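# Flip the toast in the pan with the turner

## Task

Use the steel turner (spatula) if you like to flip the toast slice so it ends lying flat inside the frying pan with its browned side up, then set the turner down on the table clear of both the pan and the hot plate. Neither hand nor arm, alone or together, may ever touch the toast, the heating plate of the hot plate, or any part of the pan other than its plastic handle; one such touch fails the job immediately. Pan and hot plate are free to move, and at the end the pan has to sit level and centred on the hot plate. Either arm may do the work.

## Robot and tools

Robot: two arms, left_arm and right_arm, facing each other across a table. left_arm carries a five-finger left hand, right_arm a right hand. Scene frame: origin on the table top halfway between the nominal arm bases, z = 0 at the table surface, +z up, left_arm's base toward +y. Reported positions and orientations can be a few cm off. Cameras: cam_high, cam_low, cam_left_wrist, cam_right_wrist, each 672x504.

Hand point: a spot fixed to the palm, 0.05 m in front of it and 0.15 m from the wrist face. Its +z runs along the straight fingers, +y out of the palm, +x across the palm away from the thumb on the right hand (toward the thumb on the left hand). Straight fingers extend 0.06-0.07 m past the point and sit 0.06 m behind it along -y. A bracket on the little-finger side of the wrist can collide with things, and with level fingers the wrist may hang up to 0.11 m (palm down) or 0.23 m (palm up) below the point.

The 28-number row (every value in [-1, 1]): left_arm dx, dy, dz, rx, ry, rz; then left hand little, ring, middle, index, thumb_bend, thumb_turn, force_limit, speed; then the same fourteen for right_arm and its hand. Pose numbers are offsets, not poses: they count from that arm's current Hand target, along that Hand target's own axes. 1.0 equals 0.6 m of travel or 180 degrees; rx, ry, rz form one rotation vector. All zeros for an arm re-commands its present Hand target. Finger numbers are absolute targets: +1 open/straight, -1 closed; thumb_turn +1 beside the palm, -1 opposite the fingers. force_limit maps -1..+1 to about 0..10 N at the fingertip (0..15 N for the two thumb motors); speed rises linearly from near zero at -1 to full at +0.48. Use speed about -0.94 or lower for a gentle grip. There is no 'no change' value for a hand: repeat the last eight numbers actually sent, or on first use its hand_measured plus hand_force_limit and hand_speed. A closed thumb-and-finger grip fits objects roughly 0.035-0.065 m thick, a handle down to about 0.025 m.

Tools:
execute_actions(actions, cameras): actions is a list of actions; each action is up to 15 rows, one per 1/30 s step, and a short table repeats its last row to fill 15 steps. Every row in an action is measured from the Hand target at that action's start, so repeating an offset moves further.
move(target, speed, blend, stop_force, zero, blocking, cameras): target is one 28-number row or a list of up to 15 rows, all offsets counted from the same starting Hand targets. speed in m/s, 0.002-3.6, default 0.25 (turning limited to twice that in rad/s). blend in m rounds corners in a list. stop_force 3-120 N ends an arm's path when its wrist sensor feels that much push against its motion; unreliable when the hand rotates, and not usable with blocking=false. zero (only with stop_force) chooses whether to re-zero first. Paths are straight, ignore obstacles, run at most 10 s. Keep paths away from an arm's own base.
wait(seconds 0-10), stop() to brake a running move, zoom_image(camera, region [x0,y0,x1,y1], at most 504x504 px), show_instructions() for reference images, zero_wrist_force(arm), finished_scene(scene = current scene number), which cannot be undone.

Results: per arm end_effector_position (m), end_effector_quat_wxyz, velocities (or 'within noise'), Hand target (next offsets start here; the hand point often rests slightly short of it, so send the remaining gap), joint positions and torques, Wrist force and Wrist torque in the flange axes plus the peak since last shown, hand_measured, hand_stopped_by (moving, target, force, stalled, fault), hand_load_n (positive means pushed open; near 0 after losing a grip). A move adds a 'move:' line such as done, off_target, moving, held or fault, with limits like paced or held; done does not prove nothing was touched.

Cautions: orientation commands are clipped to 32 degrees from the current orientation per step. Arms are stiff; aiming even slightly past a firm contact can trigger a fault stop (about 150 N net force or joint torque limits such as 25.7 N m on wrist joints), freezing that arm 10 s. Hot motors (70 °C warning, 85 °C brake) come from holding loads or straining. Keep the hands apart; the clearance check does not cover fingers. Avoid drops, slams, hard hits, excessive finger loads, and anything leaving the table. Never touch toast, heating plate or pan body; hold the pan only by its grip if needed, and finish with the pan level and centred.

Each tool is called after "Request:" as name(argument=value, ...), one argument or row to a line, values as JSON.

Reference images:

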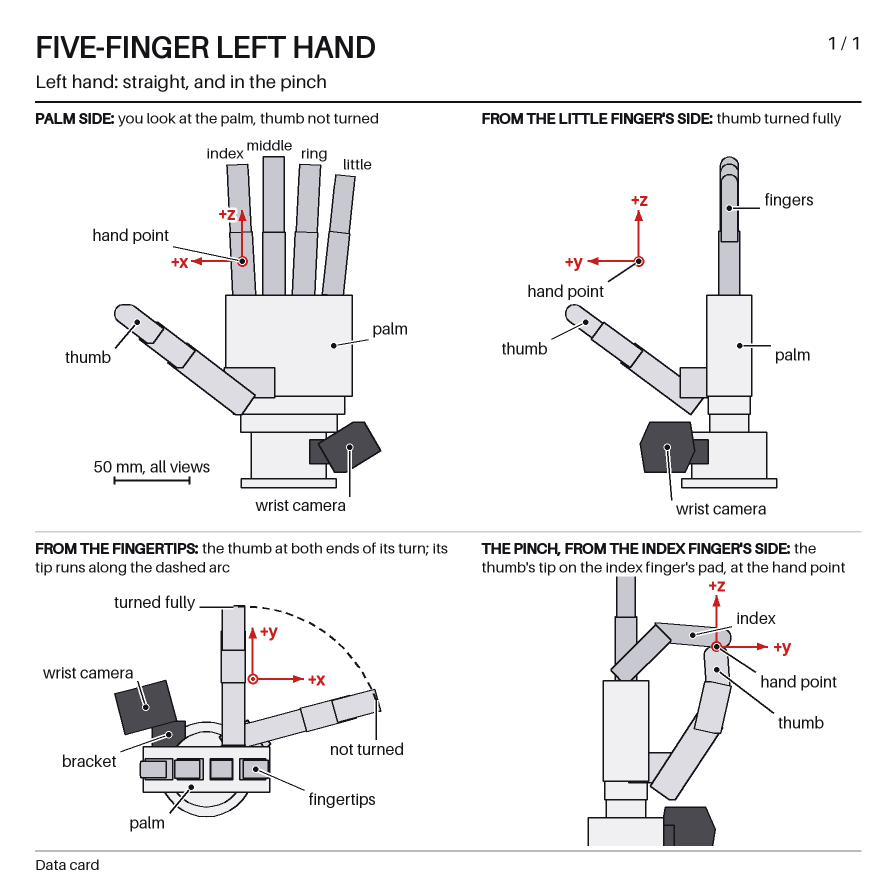

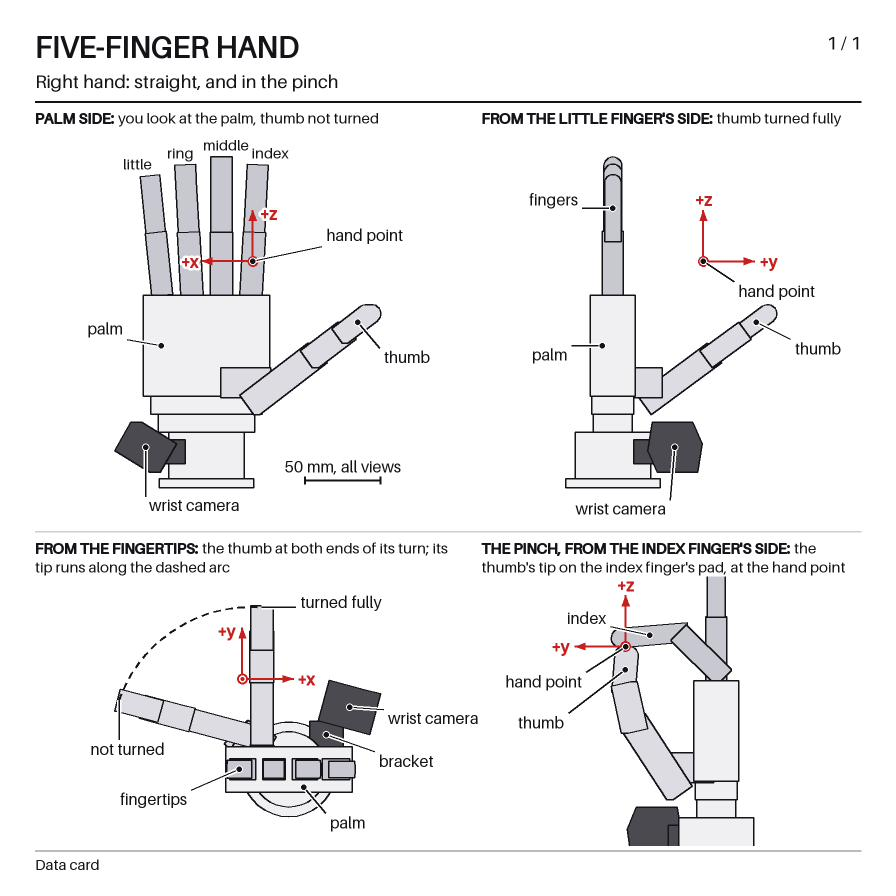

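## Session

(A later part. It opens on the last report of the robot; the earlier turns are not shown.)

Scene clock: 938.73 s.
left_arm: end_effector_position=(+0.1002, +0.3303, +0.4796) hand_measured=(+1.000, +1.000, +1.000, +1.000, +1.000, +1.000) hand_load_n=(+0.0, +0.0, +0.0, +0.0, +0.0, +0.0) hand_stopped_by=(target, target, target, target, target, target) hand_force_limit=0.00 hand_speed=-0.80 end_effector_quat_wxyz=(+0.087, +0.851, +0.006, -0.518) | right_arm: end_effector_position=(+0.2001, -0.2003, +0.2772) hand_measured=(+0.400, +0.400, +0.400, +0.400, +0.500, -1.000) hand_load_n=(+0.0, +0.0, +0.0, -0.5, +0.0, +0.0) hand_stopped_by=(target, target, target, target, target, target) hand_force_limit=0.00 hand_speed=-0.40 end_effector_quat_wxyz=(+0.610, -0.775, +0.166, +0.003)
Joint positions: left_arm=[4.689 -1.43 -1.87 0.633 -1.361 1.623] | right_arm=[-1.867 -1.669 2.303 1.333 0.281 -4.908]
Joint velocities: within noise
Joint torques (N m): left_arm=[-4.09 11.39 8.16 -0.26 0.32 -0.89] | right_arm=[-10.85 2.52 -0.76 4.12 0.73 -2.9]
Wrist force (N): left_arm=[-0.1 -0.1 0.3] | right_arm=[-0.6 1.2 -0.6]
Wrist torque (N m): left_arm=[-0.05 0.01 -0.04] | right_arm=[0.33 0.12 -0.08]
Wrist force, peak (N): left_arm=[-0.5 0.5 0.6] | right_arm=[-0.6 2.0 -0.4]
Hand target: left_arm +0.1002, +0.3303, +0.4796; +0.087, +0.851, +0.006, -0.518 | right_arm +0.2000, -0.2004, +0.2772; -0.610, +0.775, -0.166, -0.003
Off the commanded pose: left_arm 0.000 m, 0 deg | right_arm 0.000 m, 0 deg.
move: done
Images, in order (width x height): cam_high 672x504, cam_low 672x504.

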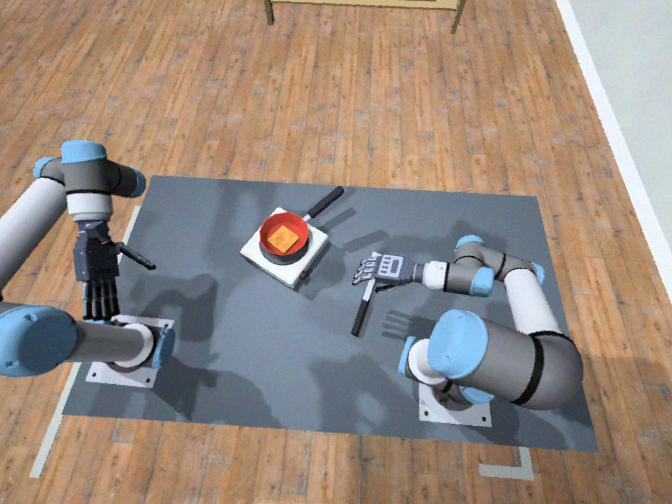

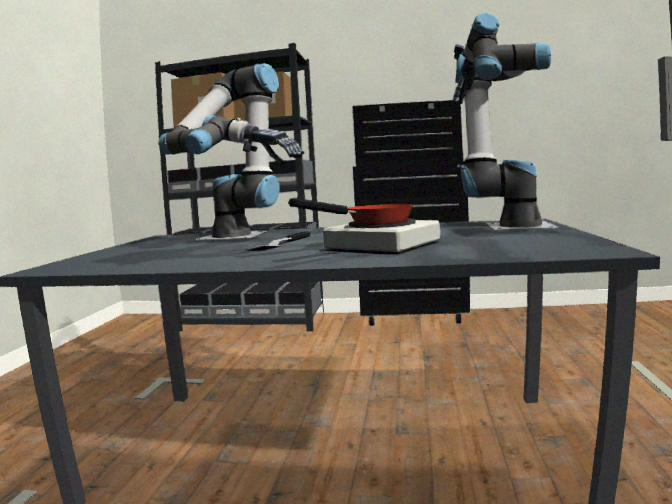

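Request:
move(
  target=[
    [0,0,0,0,0,0,1,1,1,1,1,1,0,-0.8,0.6602,-0.1872,0.1381,0.2002,0.0502,0.4394,1,1,1,1,1,1,0,0],
    [0,0,0,0,0,0,1,1,1,1,1,1,0,-0.8,0.7166,-0.0302,0.3285,0.2002,0.0502,0.4394,1,1,1,1,1,1,0,0],
  ],
  speed=[0.3,0.15],
  cameras=["cam_high","cam_low","cam_right_wrist"],
)

Request:
zoom_image(
  camera="cam_high",
  region=[240, 130, 420, 300],
)

Request:
zoom_image(
  camera="cam_low",
  region=[220, 130, 440, 270],
)

Scene clock: 970.60 s.
left_arm: end_effector_position=(+0.1002, +0.3303, +0.4796) hand_measured=(+1.000, +1.000, +1.000, +1.000, +1.000, +1.000) hand_load_n=(+0.0, +0.0, +0.0, +0.0, +0.0, +0.0) hand_stopped_by=(target, target, target, target, target, target) hand_force_limit=0.00 hand_speed=-0.80 end_effector_quat_wxyz=(+0.087, +0.851, +0.006, -0.518) | right_arm: end_effector_position=(+0.6404, -0.1405, +0.1874) hand_measured=(+1.000, +1.000, +1.000, +1.000, +1.000, +1.000) hand_load_n=(+0.0, +0.0, +0.0, +0.0, +0.0, +0.0) hand_stopped_by=(target, target, target, target, target, target) hand_force_limit=0.00 hand_speed=0.00 end_effector_quat_wxyz=(+0.648, -0.283, +0.649, +0.281)
Joint positions: left_arm=[4.689 -1.43 -1.87 0.633 -1.361 1.623] | right_arm=[-1.541 -0.605 1.686 2.065 -0.758 -4.719]
Joint velocities: within noise
Joint torques (N m): left_arm=[-4.14 12.02 9.03 -0.2 0.25 -0.78] | right_arm=[-0.9 -47.83 -12.86 -1.13 0.01 -0.16]
Wrist force (N): left_arm=[-0.5 0.1 0.4] | right_arm=[-1.3 1.8 -0.5]
Wrist torque (N m): left_arm=[-0.02 0.07 -0.05] | right_arm=[0.35 0.11 -0.13]
Wrist force, peak (N): left_arm=[-0.3 0.4 0.8] | right_arm=[2.5 2.5 2.4]
Hand target: left_arm +0.1002, +0.3303, +0.4796; +0.087, +0.851, +0.006, -0.518 | right_arm +0.6404, -0.1405, +0.1874; +0.648, -0.283, +0.649, +0.281 (not the last commanded pose)
Off the commanded pose: left_arm 0.000 m, 0 deg | right_arm 0.040 m, 0 deg.
FORCE FAULT: contact force on the right arm reached its limit, and that arm stopped. The contact can be on any part of that arm, not only on its tool. That arm's remaining commands of this call were not run. That arm is still stopped at the end of this call. That arm stays stopped for about 10 more seconds. Until then a move that you send moves the other arm only, and its call returns only when the move has ended. Once the stop has ended, the next robot result says so. If the stop ends while you think or write, that arm runs what you send next, counted from a new Hand target: where the arm stands when the stop ends. While its stop runs, that arm, its gripper or tool too, takes no new command. Until it ends, the stop uses up actions while you think or wait. An arm that is not stopped still takes commands.
move: fault (right_arm); path passed 1 of 2 targets
Images, in order (width x height): cam_high 672x504, cam_low 672x504, cam_right_wrist 672x504.

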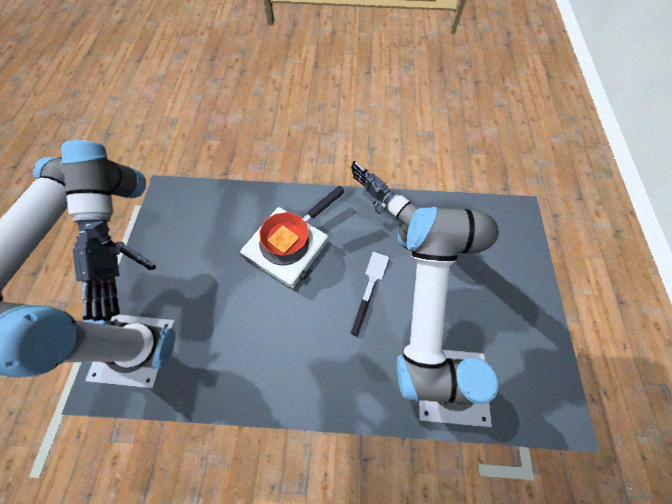

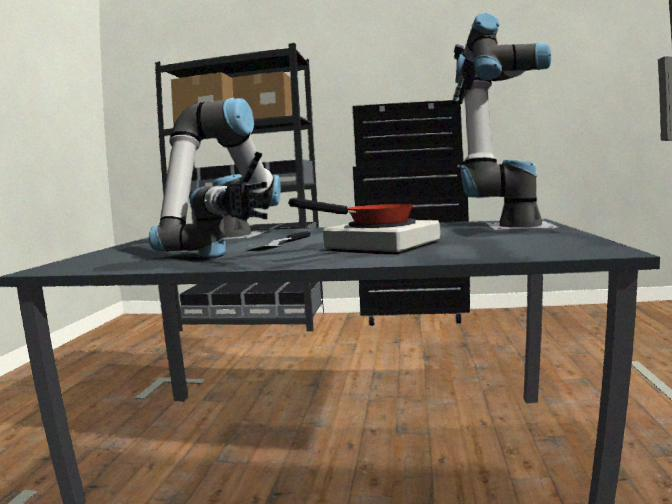

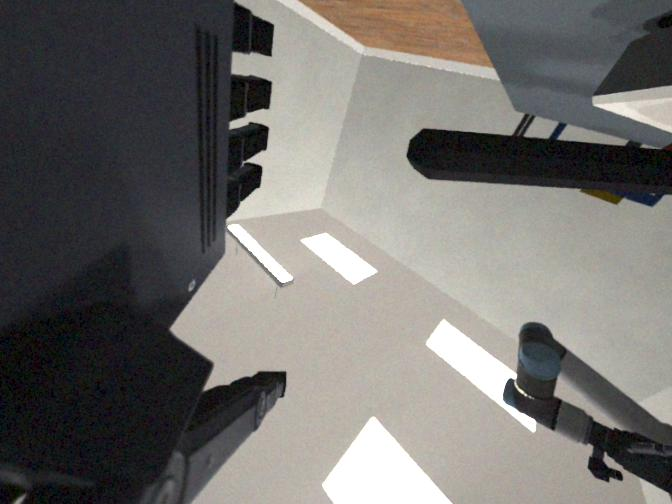

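Scaled by 2.800.

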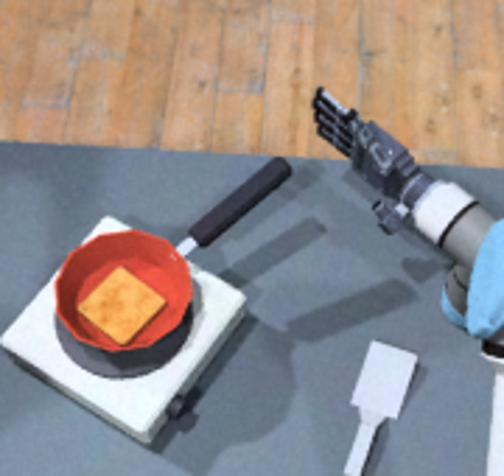

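Scaled by 2.291.

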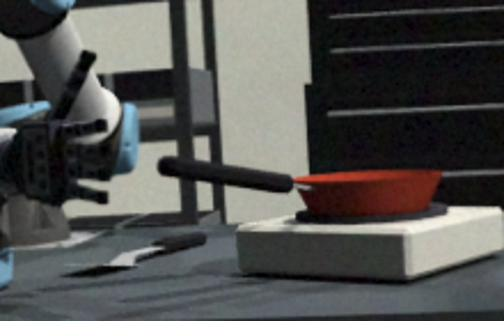

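Request:
wait(
  seconds=1,
  cameras=[],
)

Scene clock: 976.30 s.
left_arm: end_effector_position=(+0.1002, +0.3303, +0.4796) hand_measured=(+1.000, +1.000, +1.000, +1.000, +1.000, +1.000) hand_load_n=(+0.0, +0.0, +0.0, +0.0, +0.0, +0.0) hand_stopped_by=(target, target, target, target, target, target) hand_force_limit=0.00 hand_speed=-0.80 end_effector_quat_wxyz=(+0.087, +0.851, +0.006, -0.518) | right_arm: end_effector_position=(+0.6404, -0.1405, +0.1874) hand_measured=(+1.000, +1.000, +1.000, +1.000, +1.000, +1.000) hand_load_n=(+0.0, +0.0, +0.0, +0.0, +0.0, -0.5) hand_stopped_by=(target, target, target, target, target, target) hand_force_limit=0.00 hand_speed=0.00 end_effector_quat_wxyz=(+0.648, -0.283, +0.649, +0.281)
Joint positions: left_arm=[4.689 -1.43 -1.87 0.633 -1.361 1.623] | right_arm=[-1.541 -0.605 1.686 2.065 -0.758 -4.719]
Joint velocities: within noise
Joint torques (N m): left_arm=[-3.04 11.06 9.94 -0.19 0.49 -1.14] | right_arm=[-1.06 -47.12 -13.04 -1.1 0 -0.17]
Wrist force (N): left_arm=[-0.4 0.2 0.4] | right_arm=[-1.2 1.7 -0.5]
Wrist torque (N m): left_arm=[-0.02 0.05 -0.06] | right_arm=[0.34 0.11 -0.12]
Wrist force, peak (N): left_arm=[-0.2 0.2 0.9] | right_arm=[-1.4 2.0 -0.4]
Hand target: left_arm +0.1002, +0.3303, +0.4796; +0.087, +0.851, +0.006, -0.518 | right_arm +0.6404, -0.1405, +0.1874; +0.648, -0.283, +0.649, +0.281 (not the last commanded pose)
Off the commanded pose: left_arm 0.000 m, 0 deg | right_arm 0.040 m, 0 deg.
FORCE FAULT, CONTINUED: the right arm was still stopped when this call began, by the force fault that an earlier result reported. Since the last result the stop counts as 12 of the actions that you can send in this scene. That arm is still stopped at the end of this call. That arm stays stopped for about 4 more seconds. If the stop ends while you think or write, that arm runs what you send next, counted from a new Hand target: where the arm stands when the stop ends. While its stop runs, that arm, its gripper or tool too, takes no new command.
wait: 1.00 s; at rest from the start
No camera images: "cameras" was empty.

Request:
wait(
  seconds=3,
  cameras=[],
)

Request:
wait(
  seconds=0.3,
  cameras=[],
)

Request:
move(
  target=[
    [0,0,0,0,0,0,1,1,1,1,1,1,0,-0.8,-0.2,-0.0667,0,0,0,0,1,1,1,1,1,1,0,0],
    [0,0,0,0,0,0,1,1,1,1,1,1,0,-0.8,-0.1877,0.0133,0.1208,0,0.5,0,1,1,1,1,1,1,0,0],
  ],
  speed=[0.15,0.3],
  blend=[0.02,0],
  cameras=["cam_high","cam_low","cam_right_wrist"],
)

Request:
zoom_image(
  camera="cam_high",
  region=[240, 130, 420, 300],
)

Request:
zoom_image(
  camera="cam_low",
  region=[220, 130, 440, 270],
)

Scene clock: 984.07 s.
left_arm: end_effector_position=(+0.1002, +0.3303, +0.4796) hand_measured=(+1.000, +1.000, +1.000, +1.000, +1.000, +1.000) hand_load_n=(+0.0, +0.0, +0.0, +0.0, +0.0, +0.0) hand_stopped_by=(target, target, target, target, target, target) hand_force_limit=0.00 hand_speed=-0.80 end_effector_quat_wxyz=(+0.087, +0.851, +0.006, -0.518) | right_arm: end_effector_position=(+0.6404, -0.1405, +0.1874) hand_measured=(+1.000, +1.000, +1.000, +1.000, +1.000, +1.000) hand_load_n=(+0.0, +0.0, +0.0, +0.0, +0.0, +0.0) hand_stopped_by=(target, target, target, target, target, target) hand_force_limit=0.00 hand_speed=0.00 end_effector_quat_wxyz=(+0.648, -0.283, +0.649, +0.281)
Joint positions: left_arm=[4.689 -1.43 -1.87 0.633 -1.361 1.623] | right_arm=[-1.541 -0.605 1.686 2.065 -0.758 -4.719]
Joint velocities: within noise
Joint torques (N m): left_arm=[-3.86 12.13 8.59 -0.46 0.48 -1.24] | right_arm=[-0.91 -48.29 -11.83 -1.01 0.17 -0.2]
Wrist force (N): left_arm=[-0.4 0.1 0.4] | right_arm=[-1.2 1.6 -0.4]
Wrist torque (N m): left_arm=[-0.02 0.05 -0.05] | right_arm=[0.31 0.10 -0.13]
Wrist force, peak (N): left_arm=[0.1 0.4 0.8] | right_arm=[-1.4 2.0 -0.6]
Hand target: left_arm +0.1002, +0.3303, +0.4796; +0.087, +0.851, +0.006, -0.518 | right_arm +0.6404, -0.1405, +0.1874; +0.648, -0.283, +0.649, +0.281 (not the last commanded pose)
Off the commanded pose: left_arm 0.000 m, 0 deg | right_arm 0.040 m, 0 deg.
FORCE FAULT, CONTINUED: the right arm's stop, for the force fault that an earlier result reported, is over. The rest of the stop counts as 8 of the actions that you can send in this scene. That arm's target is now where it stood when the stop ended, not its last command. That arm accepts commands again.
wait: 3.00 s; at rest from the start
No camera images: "cameras" was empty.

Scene clock: 984.37 s.
left_arm: end_effector_position=(+0.1002, +0.3303, +0.4796) hand_measured=(+1.000, +1.000, +1.000, +1.000, +1.000, +1.000) hand_load_n=(+0.0, +0.0, +0.0, -0.5, +0.0, +0.0) hand_stopped_by=(target, target, target, target, target, target) hand_force_limit=0.00 hand_speed=-0.80 end_effector_quat_wxyz=(+0.087, +0.851, +0.006, -0.518) | right_arm: end_effector_position=(+0.6404, -0.1405, +0.1874) hand_measured=(+1.000, +1.000, +1.000, +1.000, +1.000, +1.000) hand_load_n=(+0.0, +0.0, +0.0, +0.0, +0.0, +0.0) hand_stopped_by=(target, target, target, target, target, target) hand_force_limit=0.00 hand_speed=0.00 end_effector_quat_wxyz=(+0.648, -0.283, +0.649, +0.281)
Joint positions: left_arm=[4.689 -1.43 -1.87 0.633 -1.361 1.623] | right_arm=[-1.541 -0.605 1.686 2.065 -0.758 -4.719]
Joint velocities: within noise
Joint torques (N m): left_arm=[-4.67 10.35 10.18 -0.22 0.58 -1.26] | right_arm=[-1.42 -48.44 -12.2 -1.17 0.12 -0.24]
Wrist force (N): left_arm=[-0.2 0.2 0.3] | right_arm=[-1.0 1.8 -0.5]
Wrist torque (N m): left_arm=[0.01 0.02 -0.04] | right_arm=[0.35 0.07 -0.10]
Wrist force, peak (N): left_arm=[-0.1 0.2 0.6] | right_arm=[-1.2 1.8 -0.7]
Hand target: left_arm +0.1002, +0.3303, +0.4796; +0.087, +0.851, +0.006, -0.518 | right_arm +0.6404, -0.1405, +0.1874; +0.648, -0.283, +0.649, +0.281 (not the last commanded pose)
Off the commanded pose: left_arm 0.000 m, 0 deg | right_arm 0.040 m, 0 deg.
wait: 0.30 s; at rest by 0.17 s
No camera images: "cameras" was empty.

Scene clock: 988.80 s.
left_arm: end_effector_position=(+0.1002, +0.3303, +0.4796) hand_measured=(+1.000, +1.000, +1.000, +1.000, +1.000, +1.000) hand_load_n=(+0.0, +0.0, +0.0, +0.0, +0.0, +0.0) hand_stopped_by=(target, target, target, target, target, target) hand_force_limit=0.00 hand_speed=-0.80 end_effector_quat_wxyz=(+0.087, +0.851, +0.006, -0.518) | right_arm: end_effector_position=(+0.6840, -0.0816, +0.2997) hand_measured=(+1.000, +1.000, +1.000, +1.000, +1.000, +1.000) hand_load_n=(+0.0, +0.0, +0.0, +0.0, +0.0, +0.0) hand_stopped_by=(target, target, target, target, target, target) hand_force_limit=0.00 hand_speed=0.00 end_effector_quat_wxyz=(-0.001, -0.399, +0.917, -0.002)
Joint positions: left_arm=[4.689 -1.43 -1.87 0.633 -1.361 1.623] | right_arm=[-1.257 -0.705 0.414 5.005 -1.575 -5.24]
Joint velocities: within noise
Joint torques (N m): left_arm=[-3.83 10.71 9.12 -0.49 0.31 -1.23] | right_arm=[8.99 -43.89 -39.93 -0.6 -1.78 -2.85]
Wrist force (N): left_arm=[-0.3 0.1 0.7] | right_arm=[-0.5 0.0 -0.7]
Wrist torque (N m): left_arm=[-0.04 0.05 -0.05] | right_arm=[0.13 0.11 -0.10]
Wrist force, peak (N): left_arm=[-0.3 0.4 0.9] | right_arm=[-1.3 2.0 -0.5]
Hand target: left_arm +0.1002, +0.3303, +0.4796; +0.087, +0.851, +0.006, -0.518 | right_arm +0.6840, -0.0816, +0.2997; -0.001, -0.399, +0.917, -0.002
Off the commanded pose: left_arm 0.000 m, 0 deg | right_arm 0.000 m, 0 deg.
move: done
Images, in order (width x height): cam_high 672x504, cam_low 672x504, cam_right_wrist 672x504.

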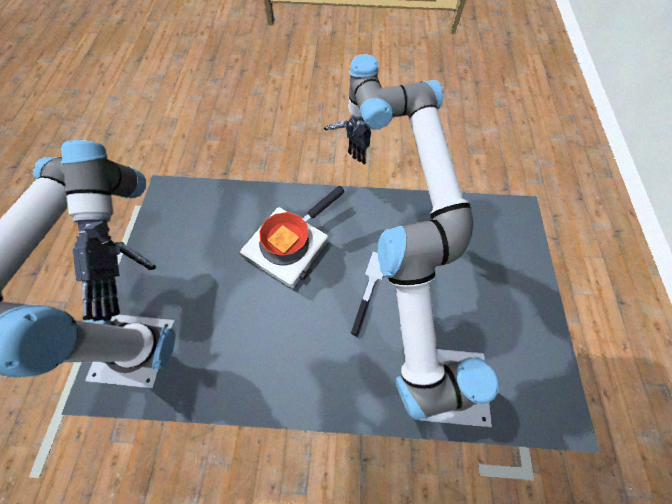

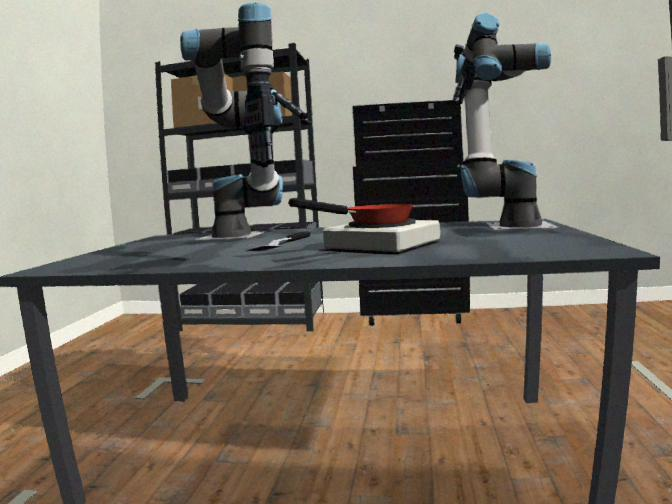

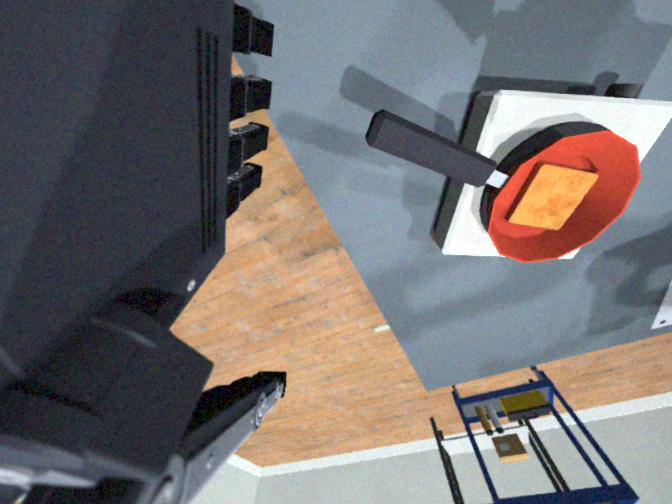

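Scaled by 2.800.

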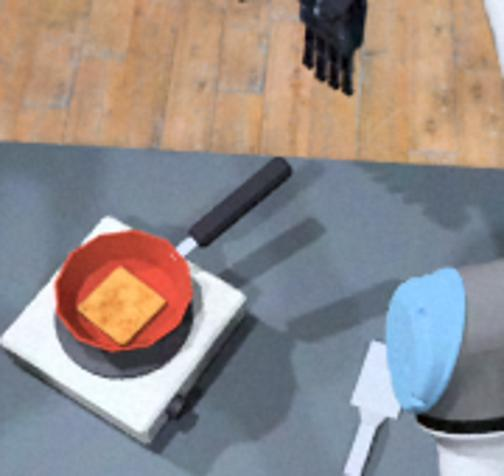

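Scaled by 2.291.

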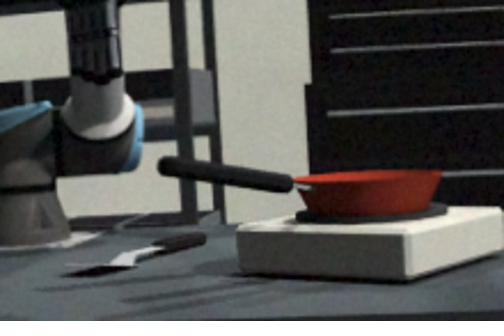

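Request:
move(
  target=[0,0,0,0,0,0,1,1,1,1,1,1,0,-0.8,0,0,0.2167,0,0,0,1,1,1,1,1,1,0,0],
  speed=0.15,
  cameras=["cam_high","cam_low","cam_right_wrist"],
)

Request:
zoom_image(
  camera="cam_low",
  region=[220, 130, 440, 270],
)

Request:
zoom_image(
  camera="cam_high",
  region=[270, 130, 420, 270],
)

Scene clock: 995.90 s.
left_arm: end_effector_position=(+0.1002, +0.3303, +0.4796) hand_measured=(+1.000, +1.000, +1.000, +1.000, +1.000, +1.000) hand_load_n=(+0.0, +0.0, +0.0, +0.0, +0.0, +0.0) hand_stopped_by=(target, target, target, target, target, target) hand_force_limit=0.00 hand_speed=-0.80 end_effector_quat_wxyz=(+0.087, +0.851, +0.006, -0.518) | right_arm: end_effector_position=(+0.6839, -0.0821, +0.1698) hand_measured=(+1.000, +1.000, +1.000, +1.000, +1.000, +1.000) hand_load_n=(+0.0, +0.0, +0.0, +0.0, +0.0, +0.0) hand_stopped_by=(target, target, target, target, target, target) hand_force_limit=0.00 hand_speed=0.00 end_effector_quat_wxyz=(-0.001, -0.399, +0.917, -0.002)
Joint positions: left_arm=[4.689 -1.43 -1.87 0.633 -1.361 1.623] | right_arm=[-1.257 -0.758 0.846 4.627 -1.575 -5.241]
Joint velocities: within noise
Joint torques (N m): left_arm=[-3.78 9.98 9.37 -0.58 0.68 -1.09] | right_arm=[-10.96 -43.16 -9.92 -4.23 2.09 2.4]
Wrist force (N): left_arm=[-0.6 0.2 0.4] | right_arm=[-0.4 0.1 -0.8]
Wrist torque (N m): left_arm=[-0.01 0.08 -0.07] | right_arm=[0.14 0.09 -0.08]
Wrist force, peak (N): left_arm=[-0.4 0.7 0.6] | right_arm=[-0.4 -0.1 -1.6]
Hand target: left_arm +0.1002, +0.3303, +0.4796; +0.087, +0.851, +0.006, -0.518 | right_arm +0.6839, -0.0821, +0.1697; -0.001, -0.399, +0.917, -0.002
Off the commanded pose: left_arm 0.000 m, 0 deg | right_arm 0.000 m, 0 deg.
move: done
Images, in order (width x height): cam_high 672x504, cam_low 672x504, cam_right_wrist 672x504.

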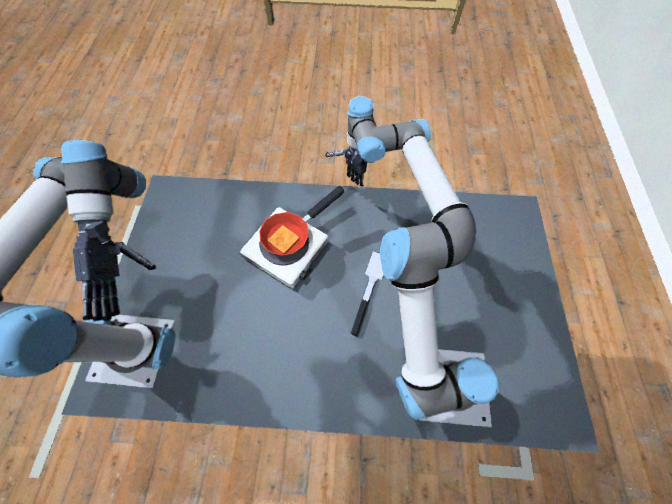

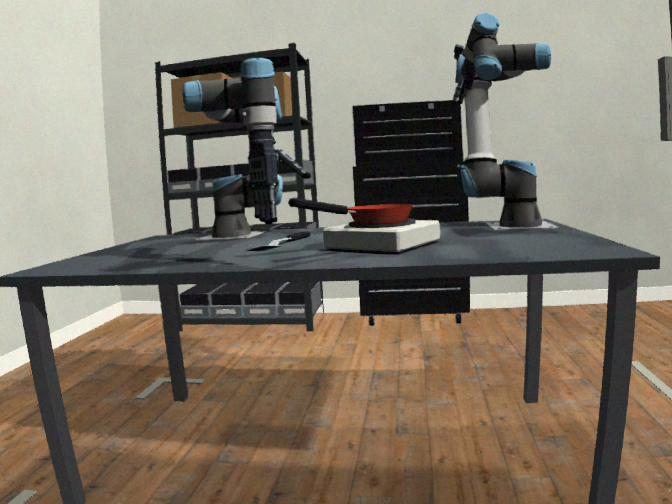

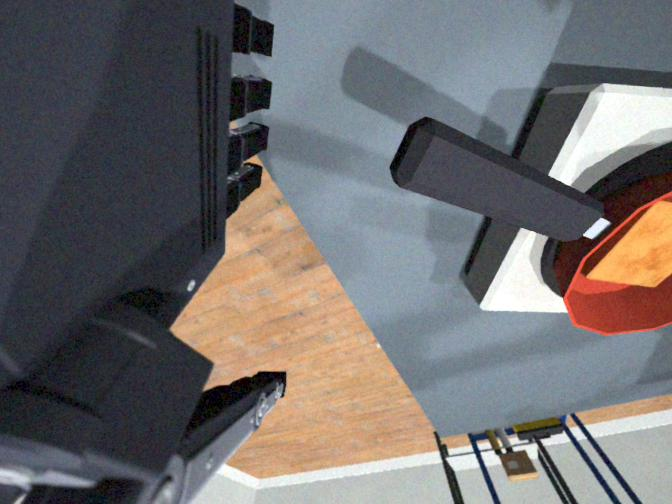

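Scaled by 2.291.

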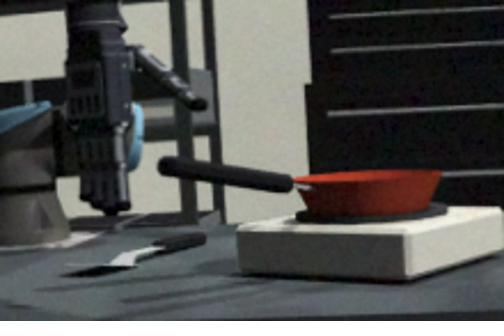

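Scaled by 3.360.

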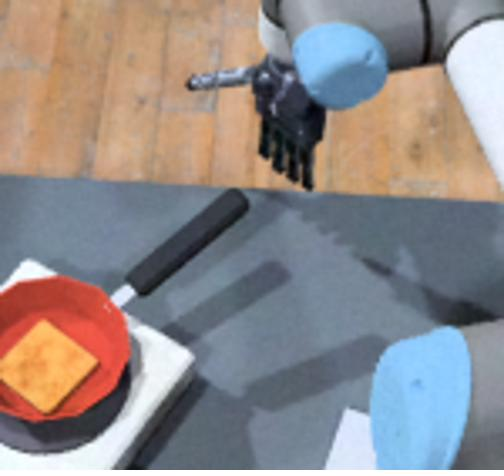

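Request:
move(
  target=[0,0,0,0,0,0,1,1,1,1,1,1,0,-0.8,0,0.1,0,0,0,0,1,1,1,1,1,1,0,0],
  speed=0.03,
  stop_force=3,
  cameras=["cam_high","cam_low","cam_right_wrist"],
)

Request:
zoom_image(
  camera="cam_high",
  region=[235, 170, 355, 290],
)

Request:
zoom_image(
  camera="cam_low",
  region=[240, 150, 440, 270],
)

Scene clock: 1004.67 s.
left_arm: end_effector_position=(+0.1002, +0.3303, +0.4796) hand_measured=(+1.000, +1.000, +1.000, +1.000, +1.000, +1.000) hand_load_n=(+0.0, +0.0, +0.0, +0.0, +0.0, +0.0) hand_stopped_by=(target, target, target, target, target, target) hand_force_limit=0.00 hand_speed=-0.80 end_effector_quat_wxyz=(+0.087, +0.851, +0.006, -0.518) | right_arm: end_effector_position=(+0.6400, -0.0412, +0.1695) hand_measured=(+1.000, +1.000, +1.000, +1.000, +1.000, +1.000) hand_load_n=(+0.0, +0.0, +0.0, +0.0, +0.0, +0.0) hand_stopped_by=(target, target, target, target, target, target) hand_force_limit=0.00 hand_speed=0.00 end_effector_quat_wxyz=(-0.001, -0.399, +0.917, -0.002)
Joint positions: left_arm=[4.689 -1.43 -1.87 0.633 -1.361 1.623] | right_arm=[-1.19 -0.817 0.95 4.581 -1.575 -5.174]
Joint velocities: within noise
Joint torques (N m): left_arm=[-4.77 10.94 9.75 -0.52 0.54 -1] | right_arm=[8.68 -67.32 -10.42 -4.04 2.1 2.4]
Wrist force (N): left_arm=[-0.4 0.0 0.6] | right_arm=[-0.1 -0.3 -0.8]
Wrist torque (N m): left_arm=[-0.05 0.05 -0.05] | right_arm=[0.10 0.06 -0.07]
Wrist force, peak (N): left_arm=[-0.4 0.2 0.9] | right_arm=[-0.4 -0.1 -1.2]
Hand target: left_arm +0.1002, +0.3303, +0.4796; +0.087, +0.851, +0.006, -0.518 | right_arm +0.6400, -0.0412, +0.1696; -0.001, -0.399, +0.917, -0.002
Off the commanded pose: left_arm 0.000 m, 0 deg | right_arm 0.000 m, 0 deg.
move: done
Images, in order (width x height): cam_high 672x504, cam_low 672x504, cam_right_wrist 672x504.

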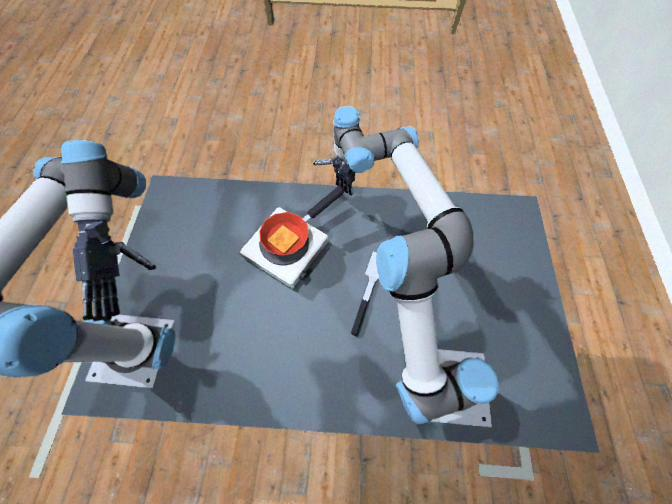

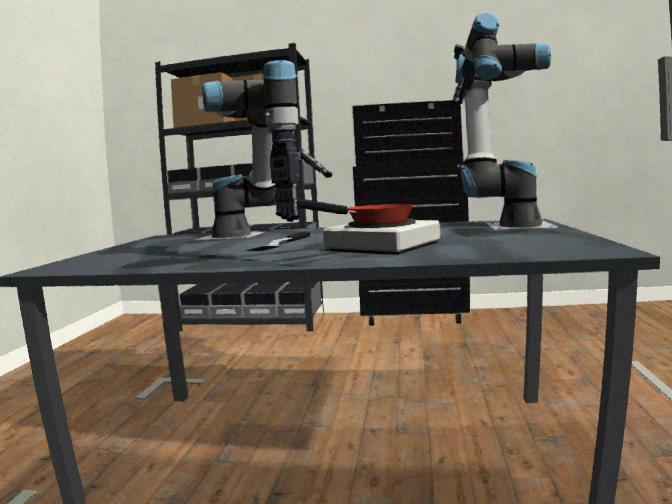

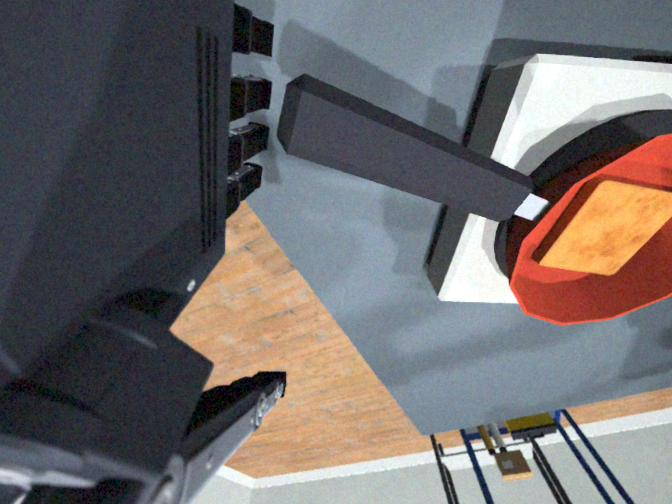

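Scaled by 4.200.

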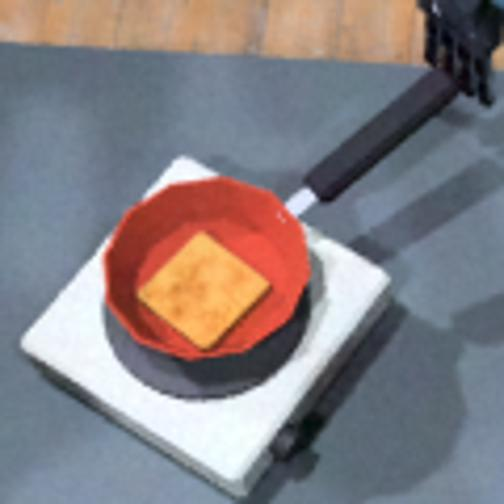

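Scaled by 2.520.

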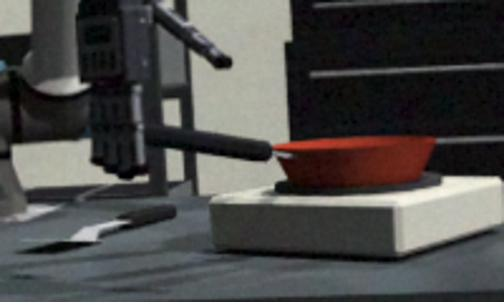

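Request:
move(
  target=[0,0,0,0,0,0,1,1,1,1,1,1,0,-0.8,0,0.0167,0,0,0,0,1,1,1,1,1,1,0,0],
  speed=0.02,
  stop_force=3,
  cameras=["cam_high","cam_right_wrist"],
)

Request:
zoom_image(
  camera="cam_high",
  region=[235, 170, 355, 290],
)

Scene clock: 1009.33 s.
left_arm: end_effector_position=(+0.1002, +0.3303, +0.4796) hand_measured=(+1.000, +1.000, +1.000, +1.000, +1.000, +1.000) hand_load_n=(+0.0, +0.0, +0.0, -0.5, +0.0, +0.0) hand_stopped_by=(target, target, target, target, target, target) hand_force_limit=0.00 hand_speed=-0.80 end_effector_quat_wxyz=(+0.087, +0.851, +0.006, -0.518) | right_arm: end_effector_position=(+0.6327, -0.0344, +0.1695) hand_measured=(+1.000, +1.000, +1.000, +1.000, +1.000, +1.000) hand_load_n=(+0.0, +0.0, +0.0, +0.0, +0.0, +0.0) hand_stopped_by=(target, target, target, target, target, target) hand_force_limit=0.00 hand_speed=0.00 end_effector_quat_wxyz=(-0.001, -0.399, +0.917, -0.002)
Joint positions: left_arm=[4.689 -1.43 -1.87 0.633 -1.361 1.623] | right_arm=[-1.179 -0.825 0.964 4.575 -1.575 -5.162]
Joint velocities: within noise
Joint torques (N m): left_arm=[-3.74 11.9 9.48 -0.4 0.58 -1.26] | right_arm=[8.98 -66.67 -9.89 -4.14 2.07 2.43]
Wrist force (N): left_arm=[-0.1 -0.1 0.7] | right_arm=[-0.3 -0.3 -0.8]
Wrist torque (N m): left_arm=[-0.06 0.02 -0.03] | right_arm=[0.10 0.08 -0.08]
Wrist force, peak (N): left_arm=[-0.1 0.3 0.9] | right_arm=[-0.1 -0.1 -1.1]
Hand target: left_arm +0.1002, +0.3303, +0.4796; +0.087, +0.851, +0.006, -0.518 | right_arm +0.6327, -0.0344, +0.1695; -0.001, -0.399, +0.917, -0.002
Off the commanded pose: left_arm 0.000 m, 0 deg | right_arm 0.000 m, 0 deg.
move: done
Images, in order (width x height): cam_high 672x504, cam_right_wrist 672x504.

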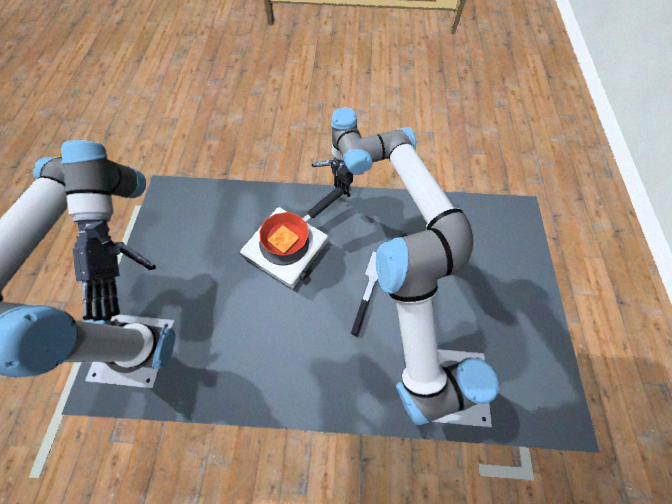

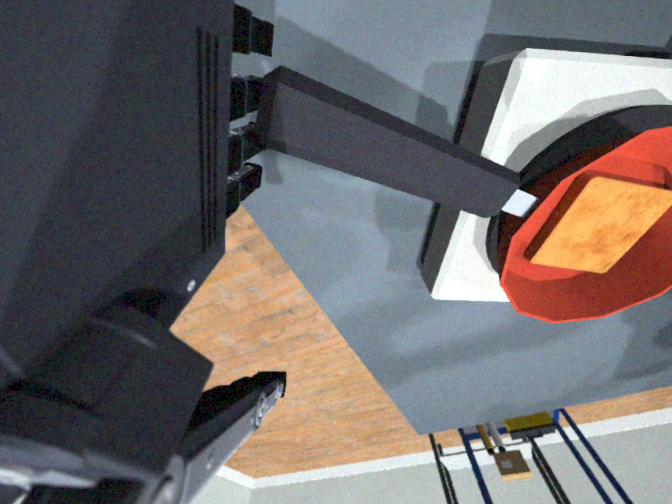

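Scaled by 4.200.

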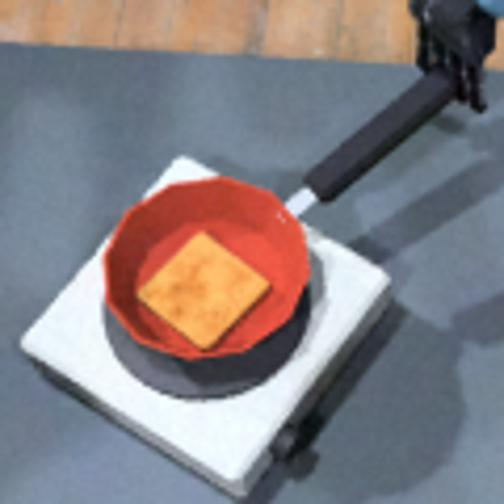

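Request:
move(
  target=[0,0,0,0,0,0,1,1,1,1,1,1,0,-0.8,0,0.0133,0,0,0,0,1,1,1,1,1,1,0,0],
  speed=0.015,
  stop_force=12,
  cameras=["cam_high","cam_right_wrist"],
)

Request:
zoom_image(
  camera="cam_high",
  region=[235, 170, 355, 290],
)

Scene clock: 1016.10 s.
left_arm: end_effector_position=(+0.1002, +0.3303, +0.4796) hand_measured=(+1.000, +1.000, +1.000, +1.000, +1.000, +1.000) hand_load_n=(+0.5, +0.0, +0.0, +0.0, +0.0, +0.0) hand_stopped_by=(target, target, target, target, target, target) hand_force_limit=0.00 hand_speed=-0.80 end_effector_quat_wxyz=(+0.087, +0.851, +0.006, -0.518) | right_arm: end_effector_position=(+0.6268, -0.0290, +0.1695) hand_measured=(+1.000, +1.000, +1.000, +1.000, +1.000, +1.000) hand_load_n=(+0.0, +0.0, +0.0, +0.0, +0.0, +0.0) hand_stopped_by=(target, target, target, target, target, target) hand_force_limit=0.00 hand_speed=0.00 end_effector_quat_wxyz=(-0.001, -0.399, +0.917, -0.002)
Joint positions: left_arm=[4.689 -1.43 -1.87 0.633 -1.361 1.623] | right_arm=[-1.17 -0.831 0.975 4.571 -1.574 -5.153]
Joint velocities: within noise
Joint torques (N m): left_arm=[-3.38 11.14 9.11 -0.54 0.48 -1.3] | right_arm=[10.05 -66.28 -9.82 -3.63 2.13 2.44]
Wrist force (N): left_arm=[-0.4 0.0 0.7] | right_arm=[-0.2 -2.3 -0.8]
Wrist torque (N m): left_arm=[-0.06 0.06 -0.05] | right_arm=[0.19 0.09 -0.14]
Wrist force, peak (N): left_arm=[-0.4 0.3 0.8] | right_arm=[-0.3 -2.3 -1.3]
Hand target: left_arm +0.1002, +0.3303, +0.4796; +0.087, +0.851, +0.006, -0.518 | right_arm +0.6268, -0.0290, +0.1695; -0.001, -0.399, +0.917, -0.002
Off the commanded pose: left_arm 0.000 m, 0 deg | right_arm 0.000 m, 0 deg.
move: done
Images, in order (width x height): cam_high 672x504, cam_right_wrist 672x504.

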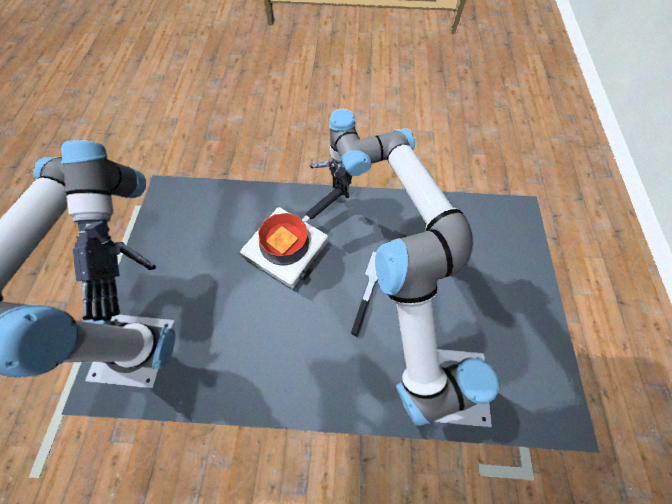

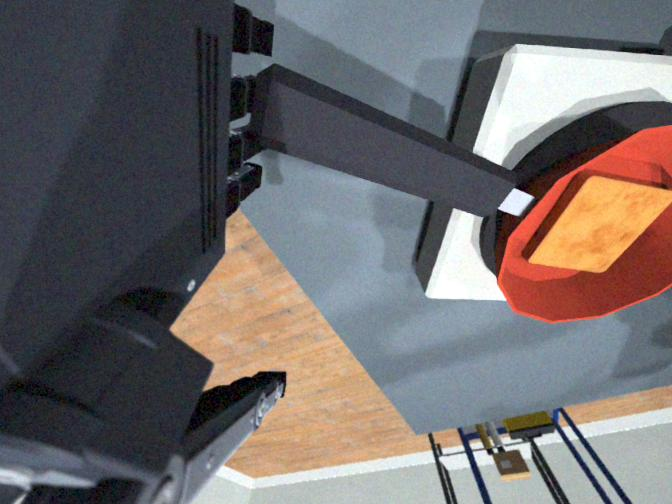

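Scaled by 4.200.

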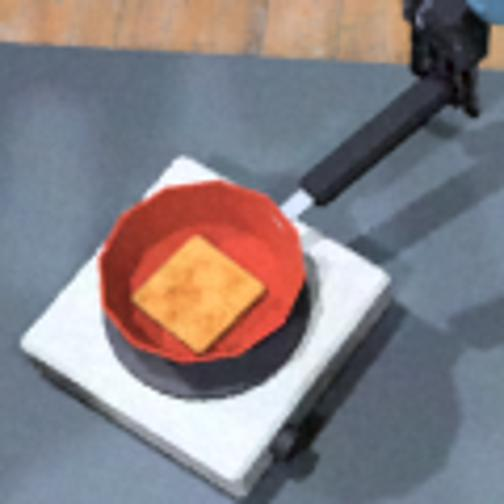

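Request:
move(
  target=[0,0,0,0,0,0,1,1,1,1,1,1,0,-0.8,0,0.0125,0,0,0,0,1,1,1,1,1,1,0,0],
  speed=0.015,
  stop_force=12,
  cameras=["cam_high","cam_low","cam_right_wrist"],
)

Request:
zoom_image(
  camera="cam_high",
  region=[235, 170, 355, 290],
)

Request:
zoom_image(
  camera="cam_low",
  region=[320, 180, 460, 260],
)

Scene clock: 1022.67 s.
left_arm: end_effector_position=(+0.1002, +0.3303, +0.4796) hand_measured=(+1.000, +1.000, +1.000, +1.000, +1.000, +1.000) hand_load_n=(+0.0, +0.0, +0.0, +0.0, +0.0, +0.0) hand_stopped_by=(target, target, target, target, target, target) hand_force_limit=0.00 hand_speed=-0.80 end_effector_quat_wxyz=(+0.087, +0.851, +0.006, -0.518) | right_arm: end_effector_position=(+0.6214, -0.0239, +0.1695) hand_measured=(+1.000, +1.000, +1.000, +1.000, +1.000, +1.000) hand_load_n=(+0.0, +0.5, +0.5, +0.0, +0.0, +0.0) hand_stopped_by=(target, target, target, target, target, target) hand_force_limit=0.00 hand_speed=0.00 end_effector_quat_wxyz=(-0.001, -0.399, +0.917, -0.002)
Joint positions: left_arm=[4.689 -1.43 -1.87 0.633 -1.361 1.623] | right_arm=[-1.161 -0.837 0.985 4.566 -1.574 -5.144]
Joint velocities: within noise
Joint torques (N m): left_arm=[-3.74 11.53 9.68 -0.72 0.62 -1.27] | right_arm=[10.51 -66.14 -9.6 -3.81 2.3 2.38]
Wrist force (N): left_arm=[-0.2 0.2 0.8] | right_arm=[-0.3 -2.0 -1.0]
Wrist torque (N m): left_arm=[-0.03 0.03 -0.05] | right_arm=[0.18 0.11 -0.13]
Wrist force, peak (N): left_arm=[-0.5 0.5 0.6] | right_arm=[-0.3 -2.6 -1.1]
Hand target: left_arm +0.1002, +0.3303, +0.4796; +0.087, +0.851, +0.006, -0.518 | right_arm +0.6214, -0.0239, +0.1695; -0.001, -0.399, +0.917, -0.002
Off the commanded pose: left_arm 0.000 m, 0 deg | right_arm 0.000 m, 0 deg.
move: done
Images, in order (width x height): cam_high 672x504, cam_low 672x504, cam_right_wrist 672x504.

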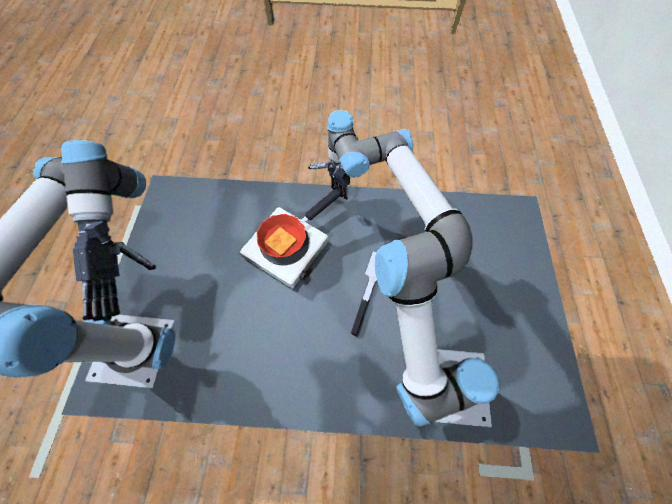

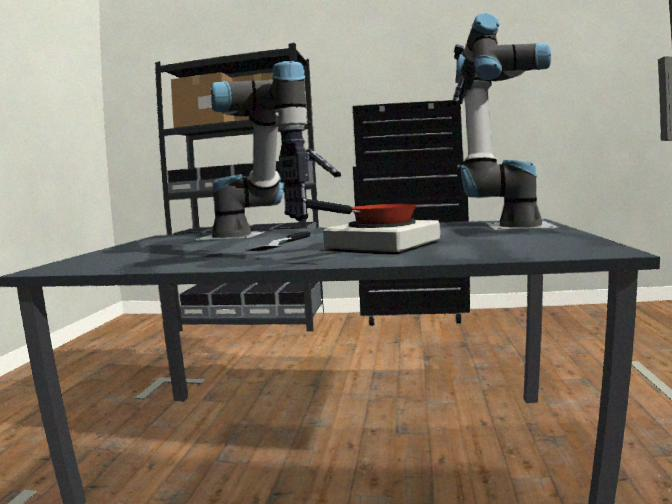

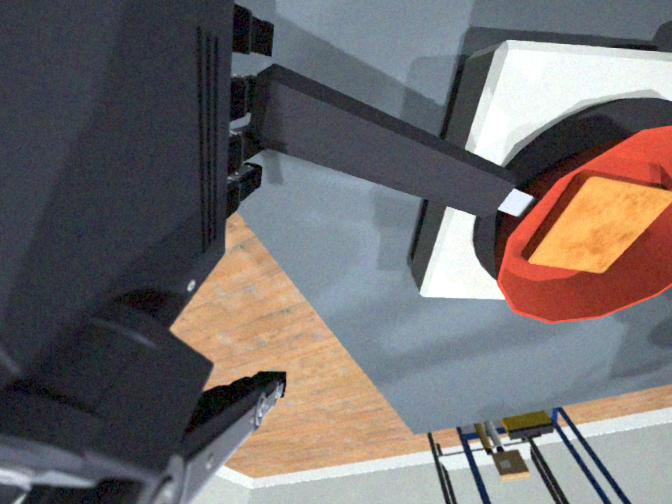

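Scaled by 4.200.

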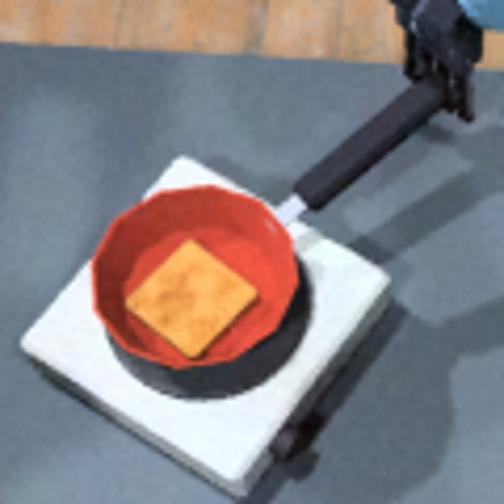

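Scaled by 3.600.

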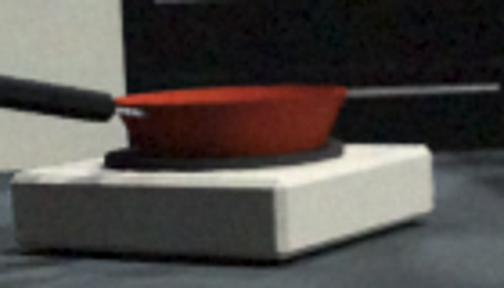

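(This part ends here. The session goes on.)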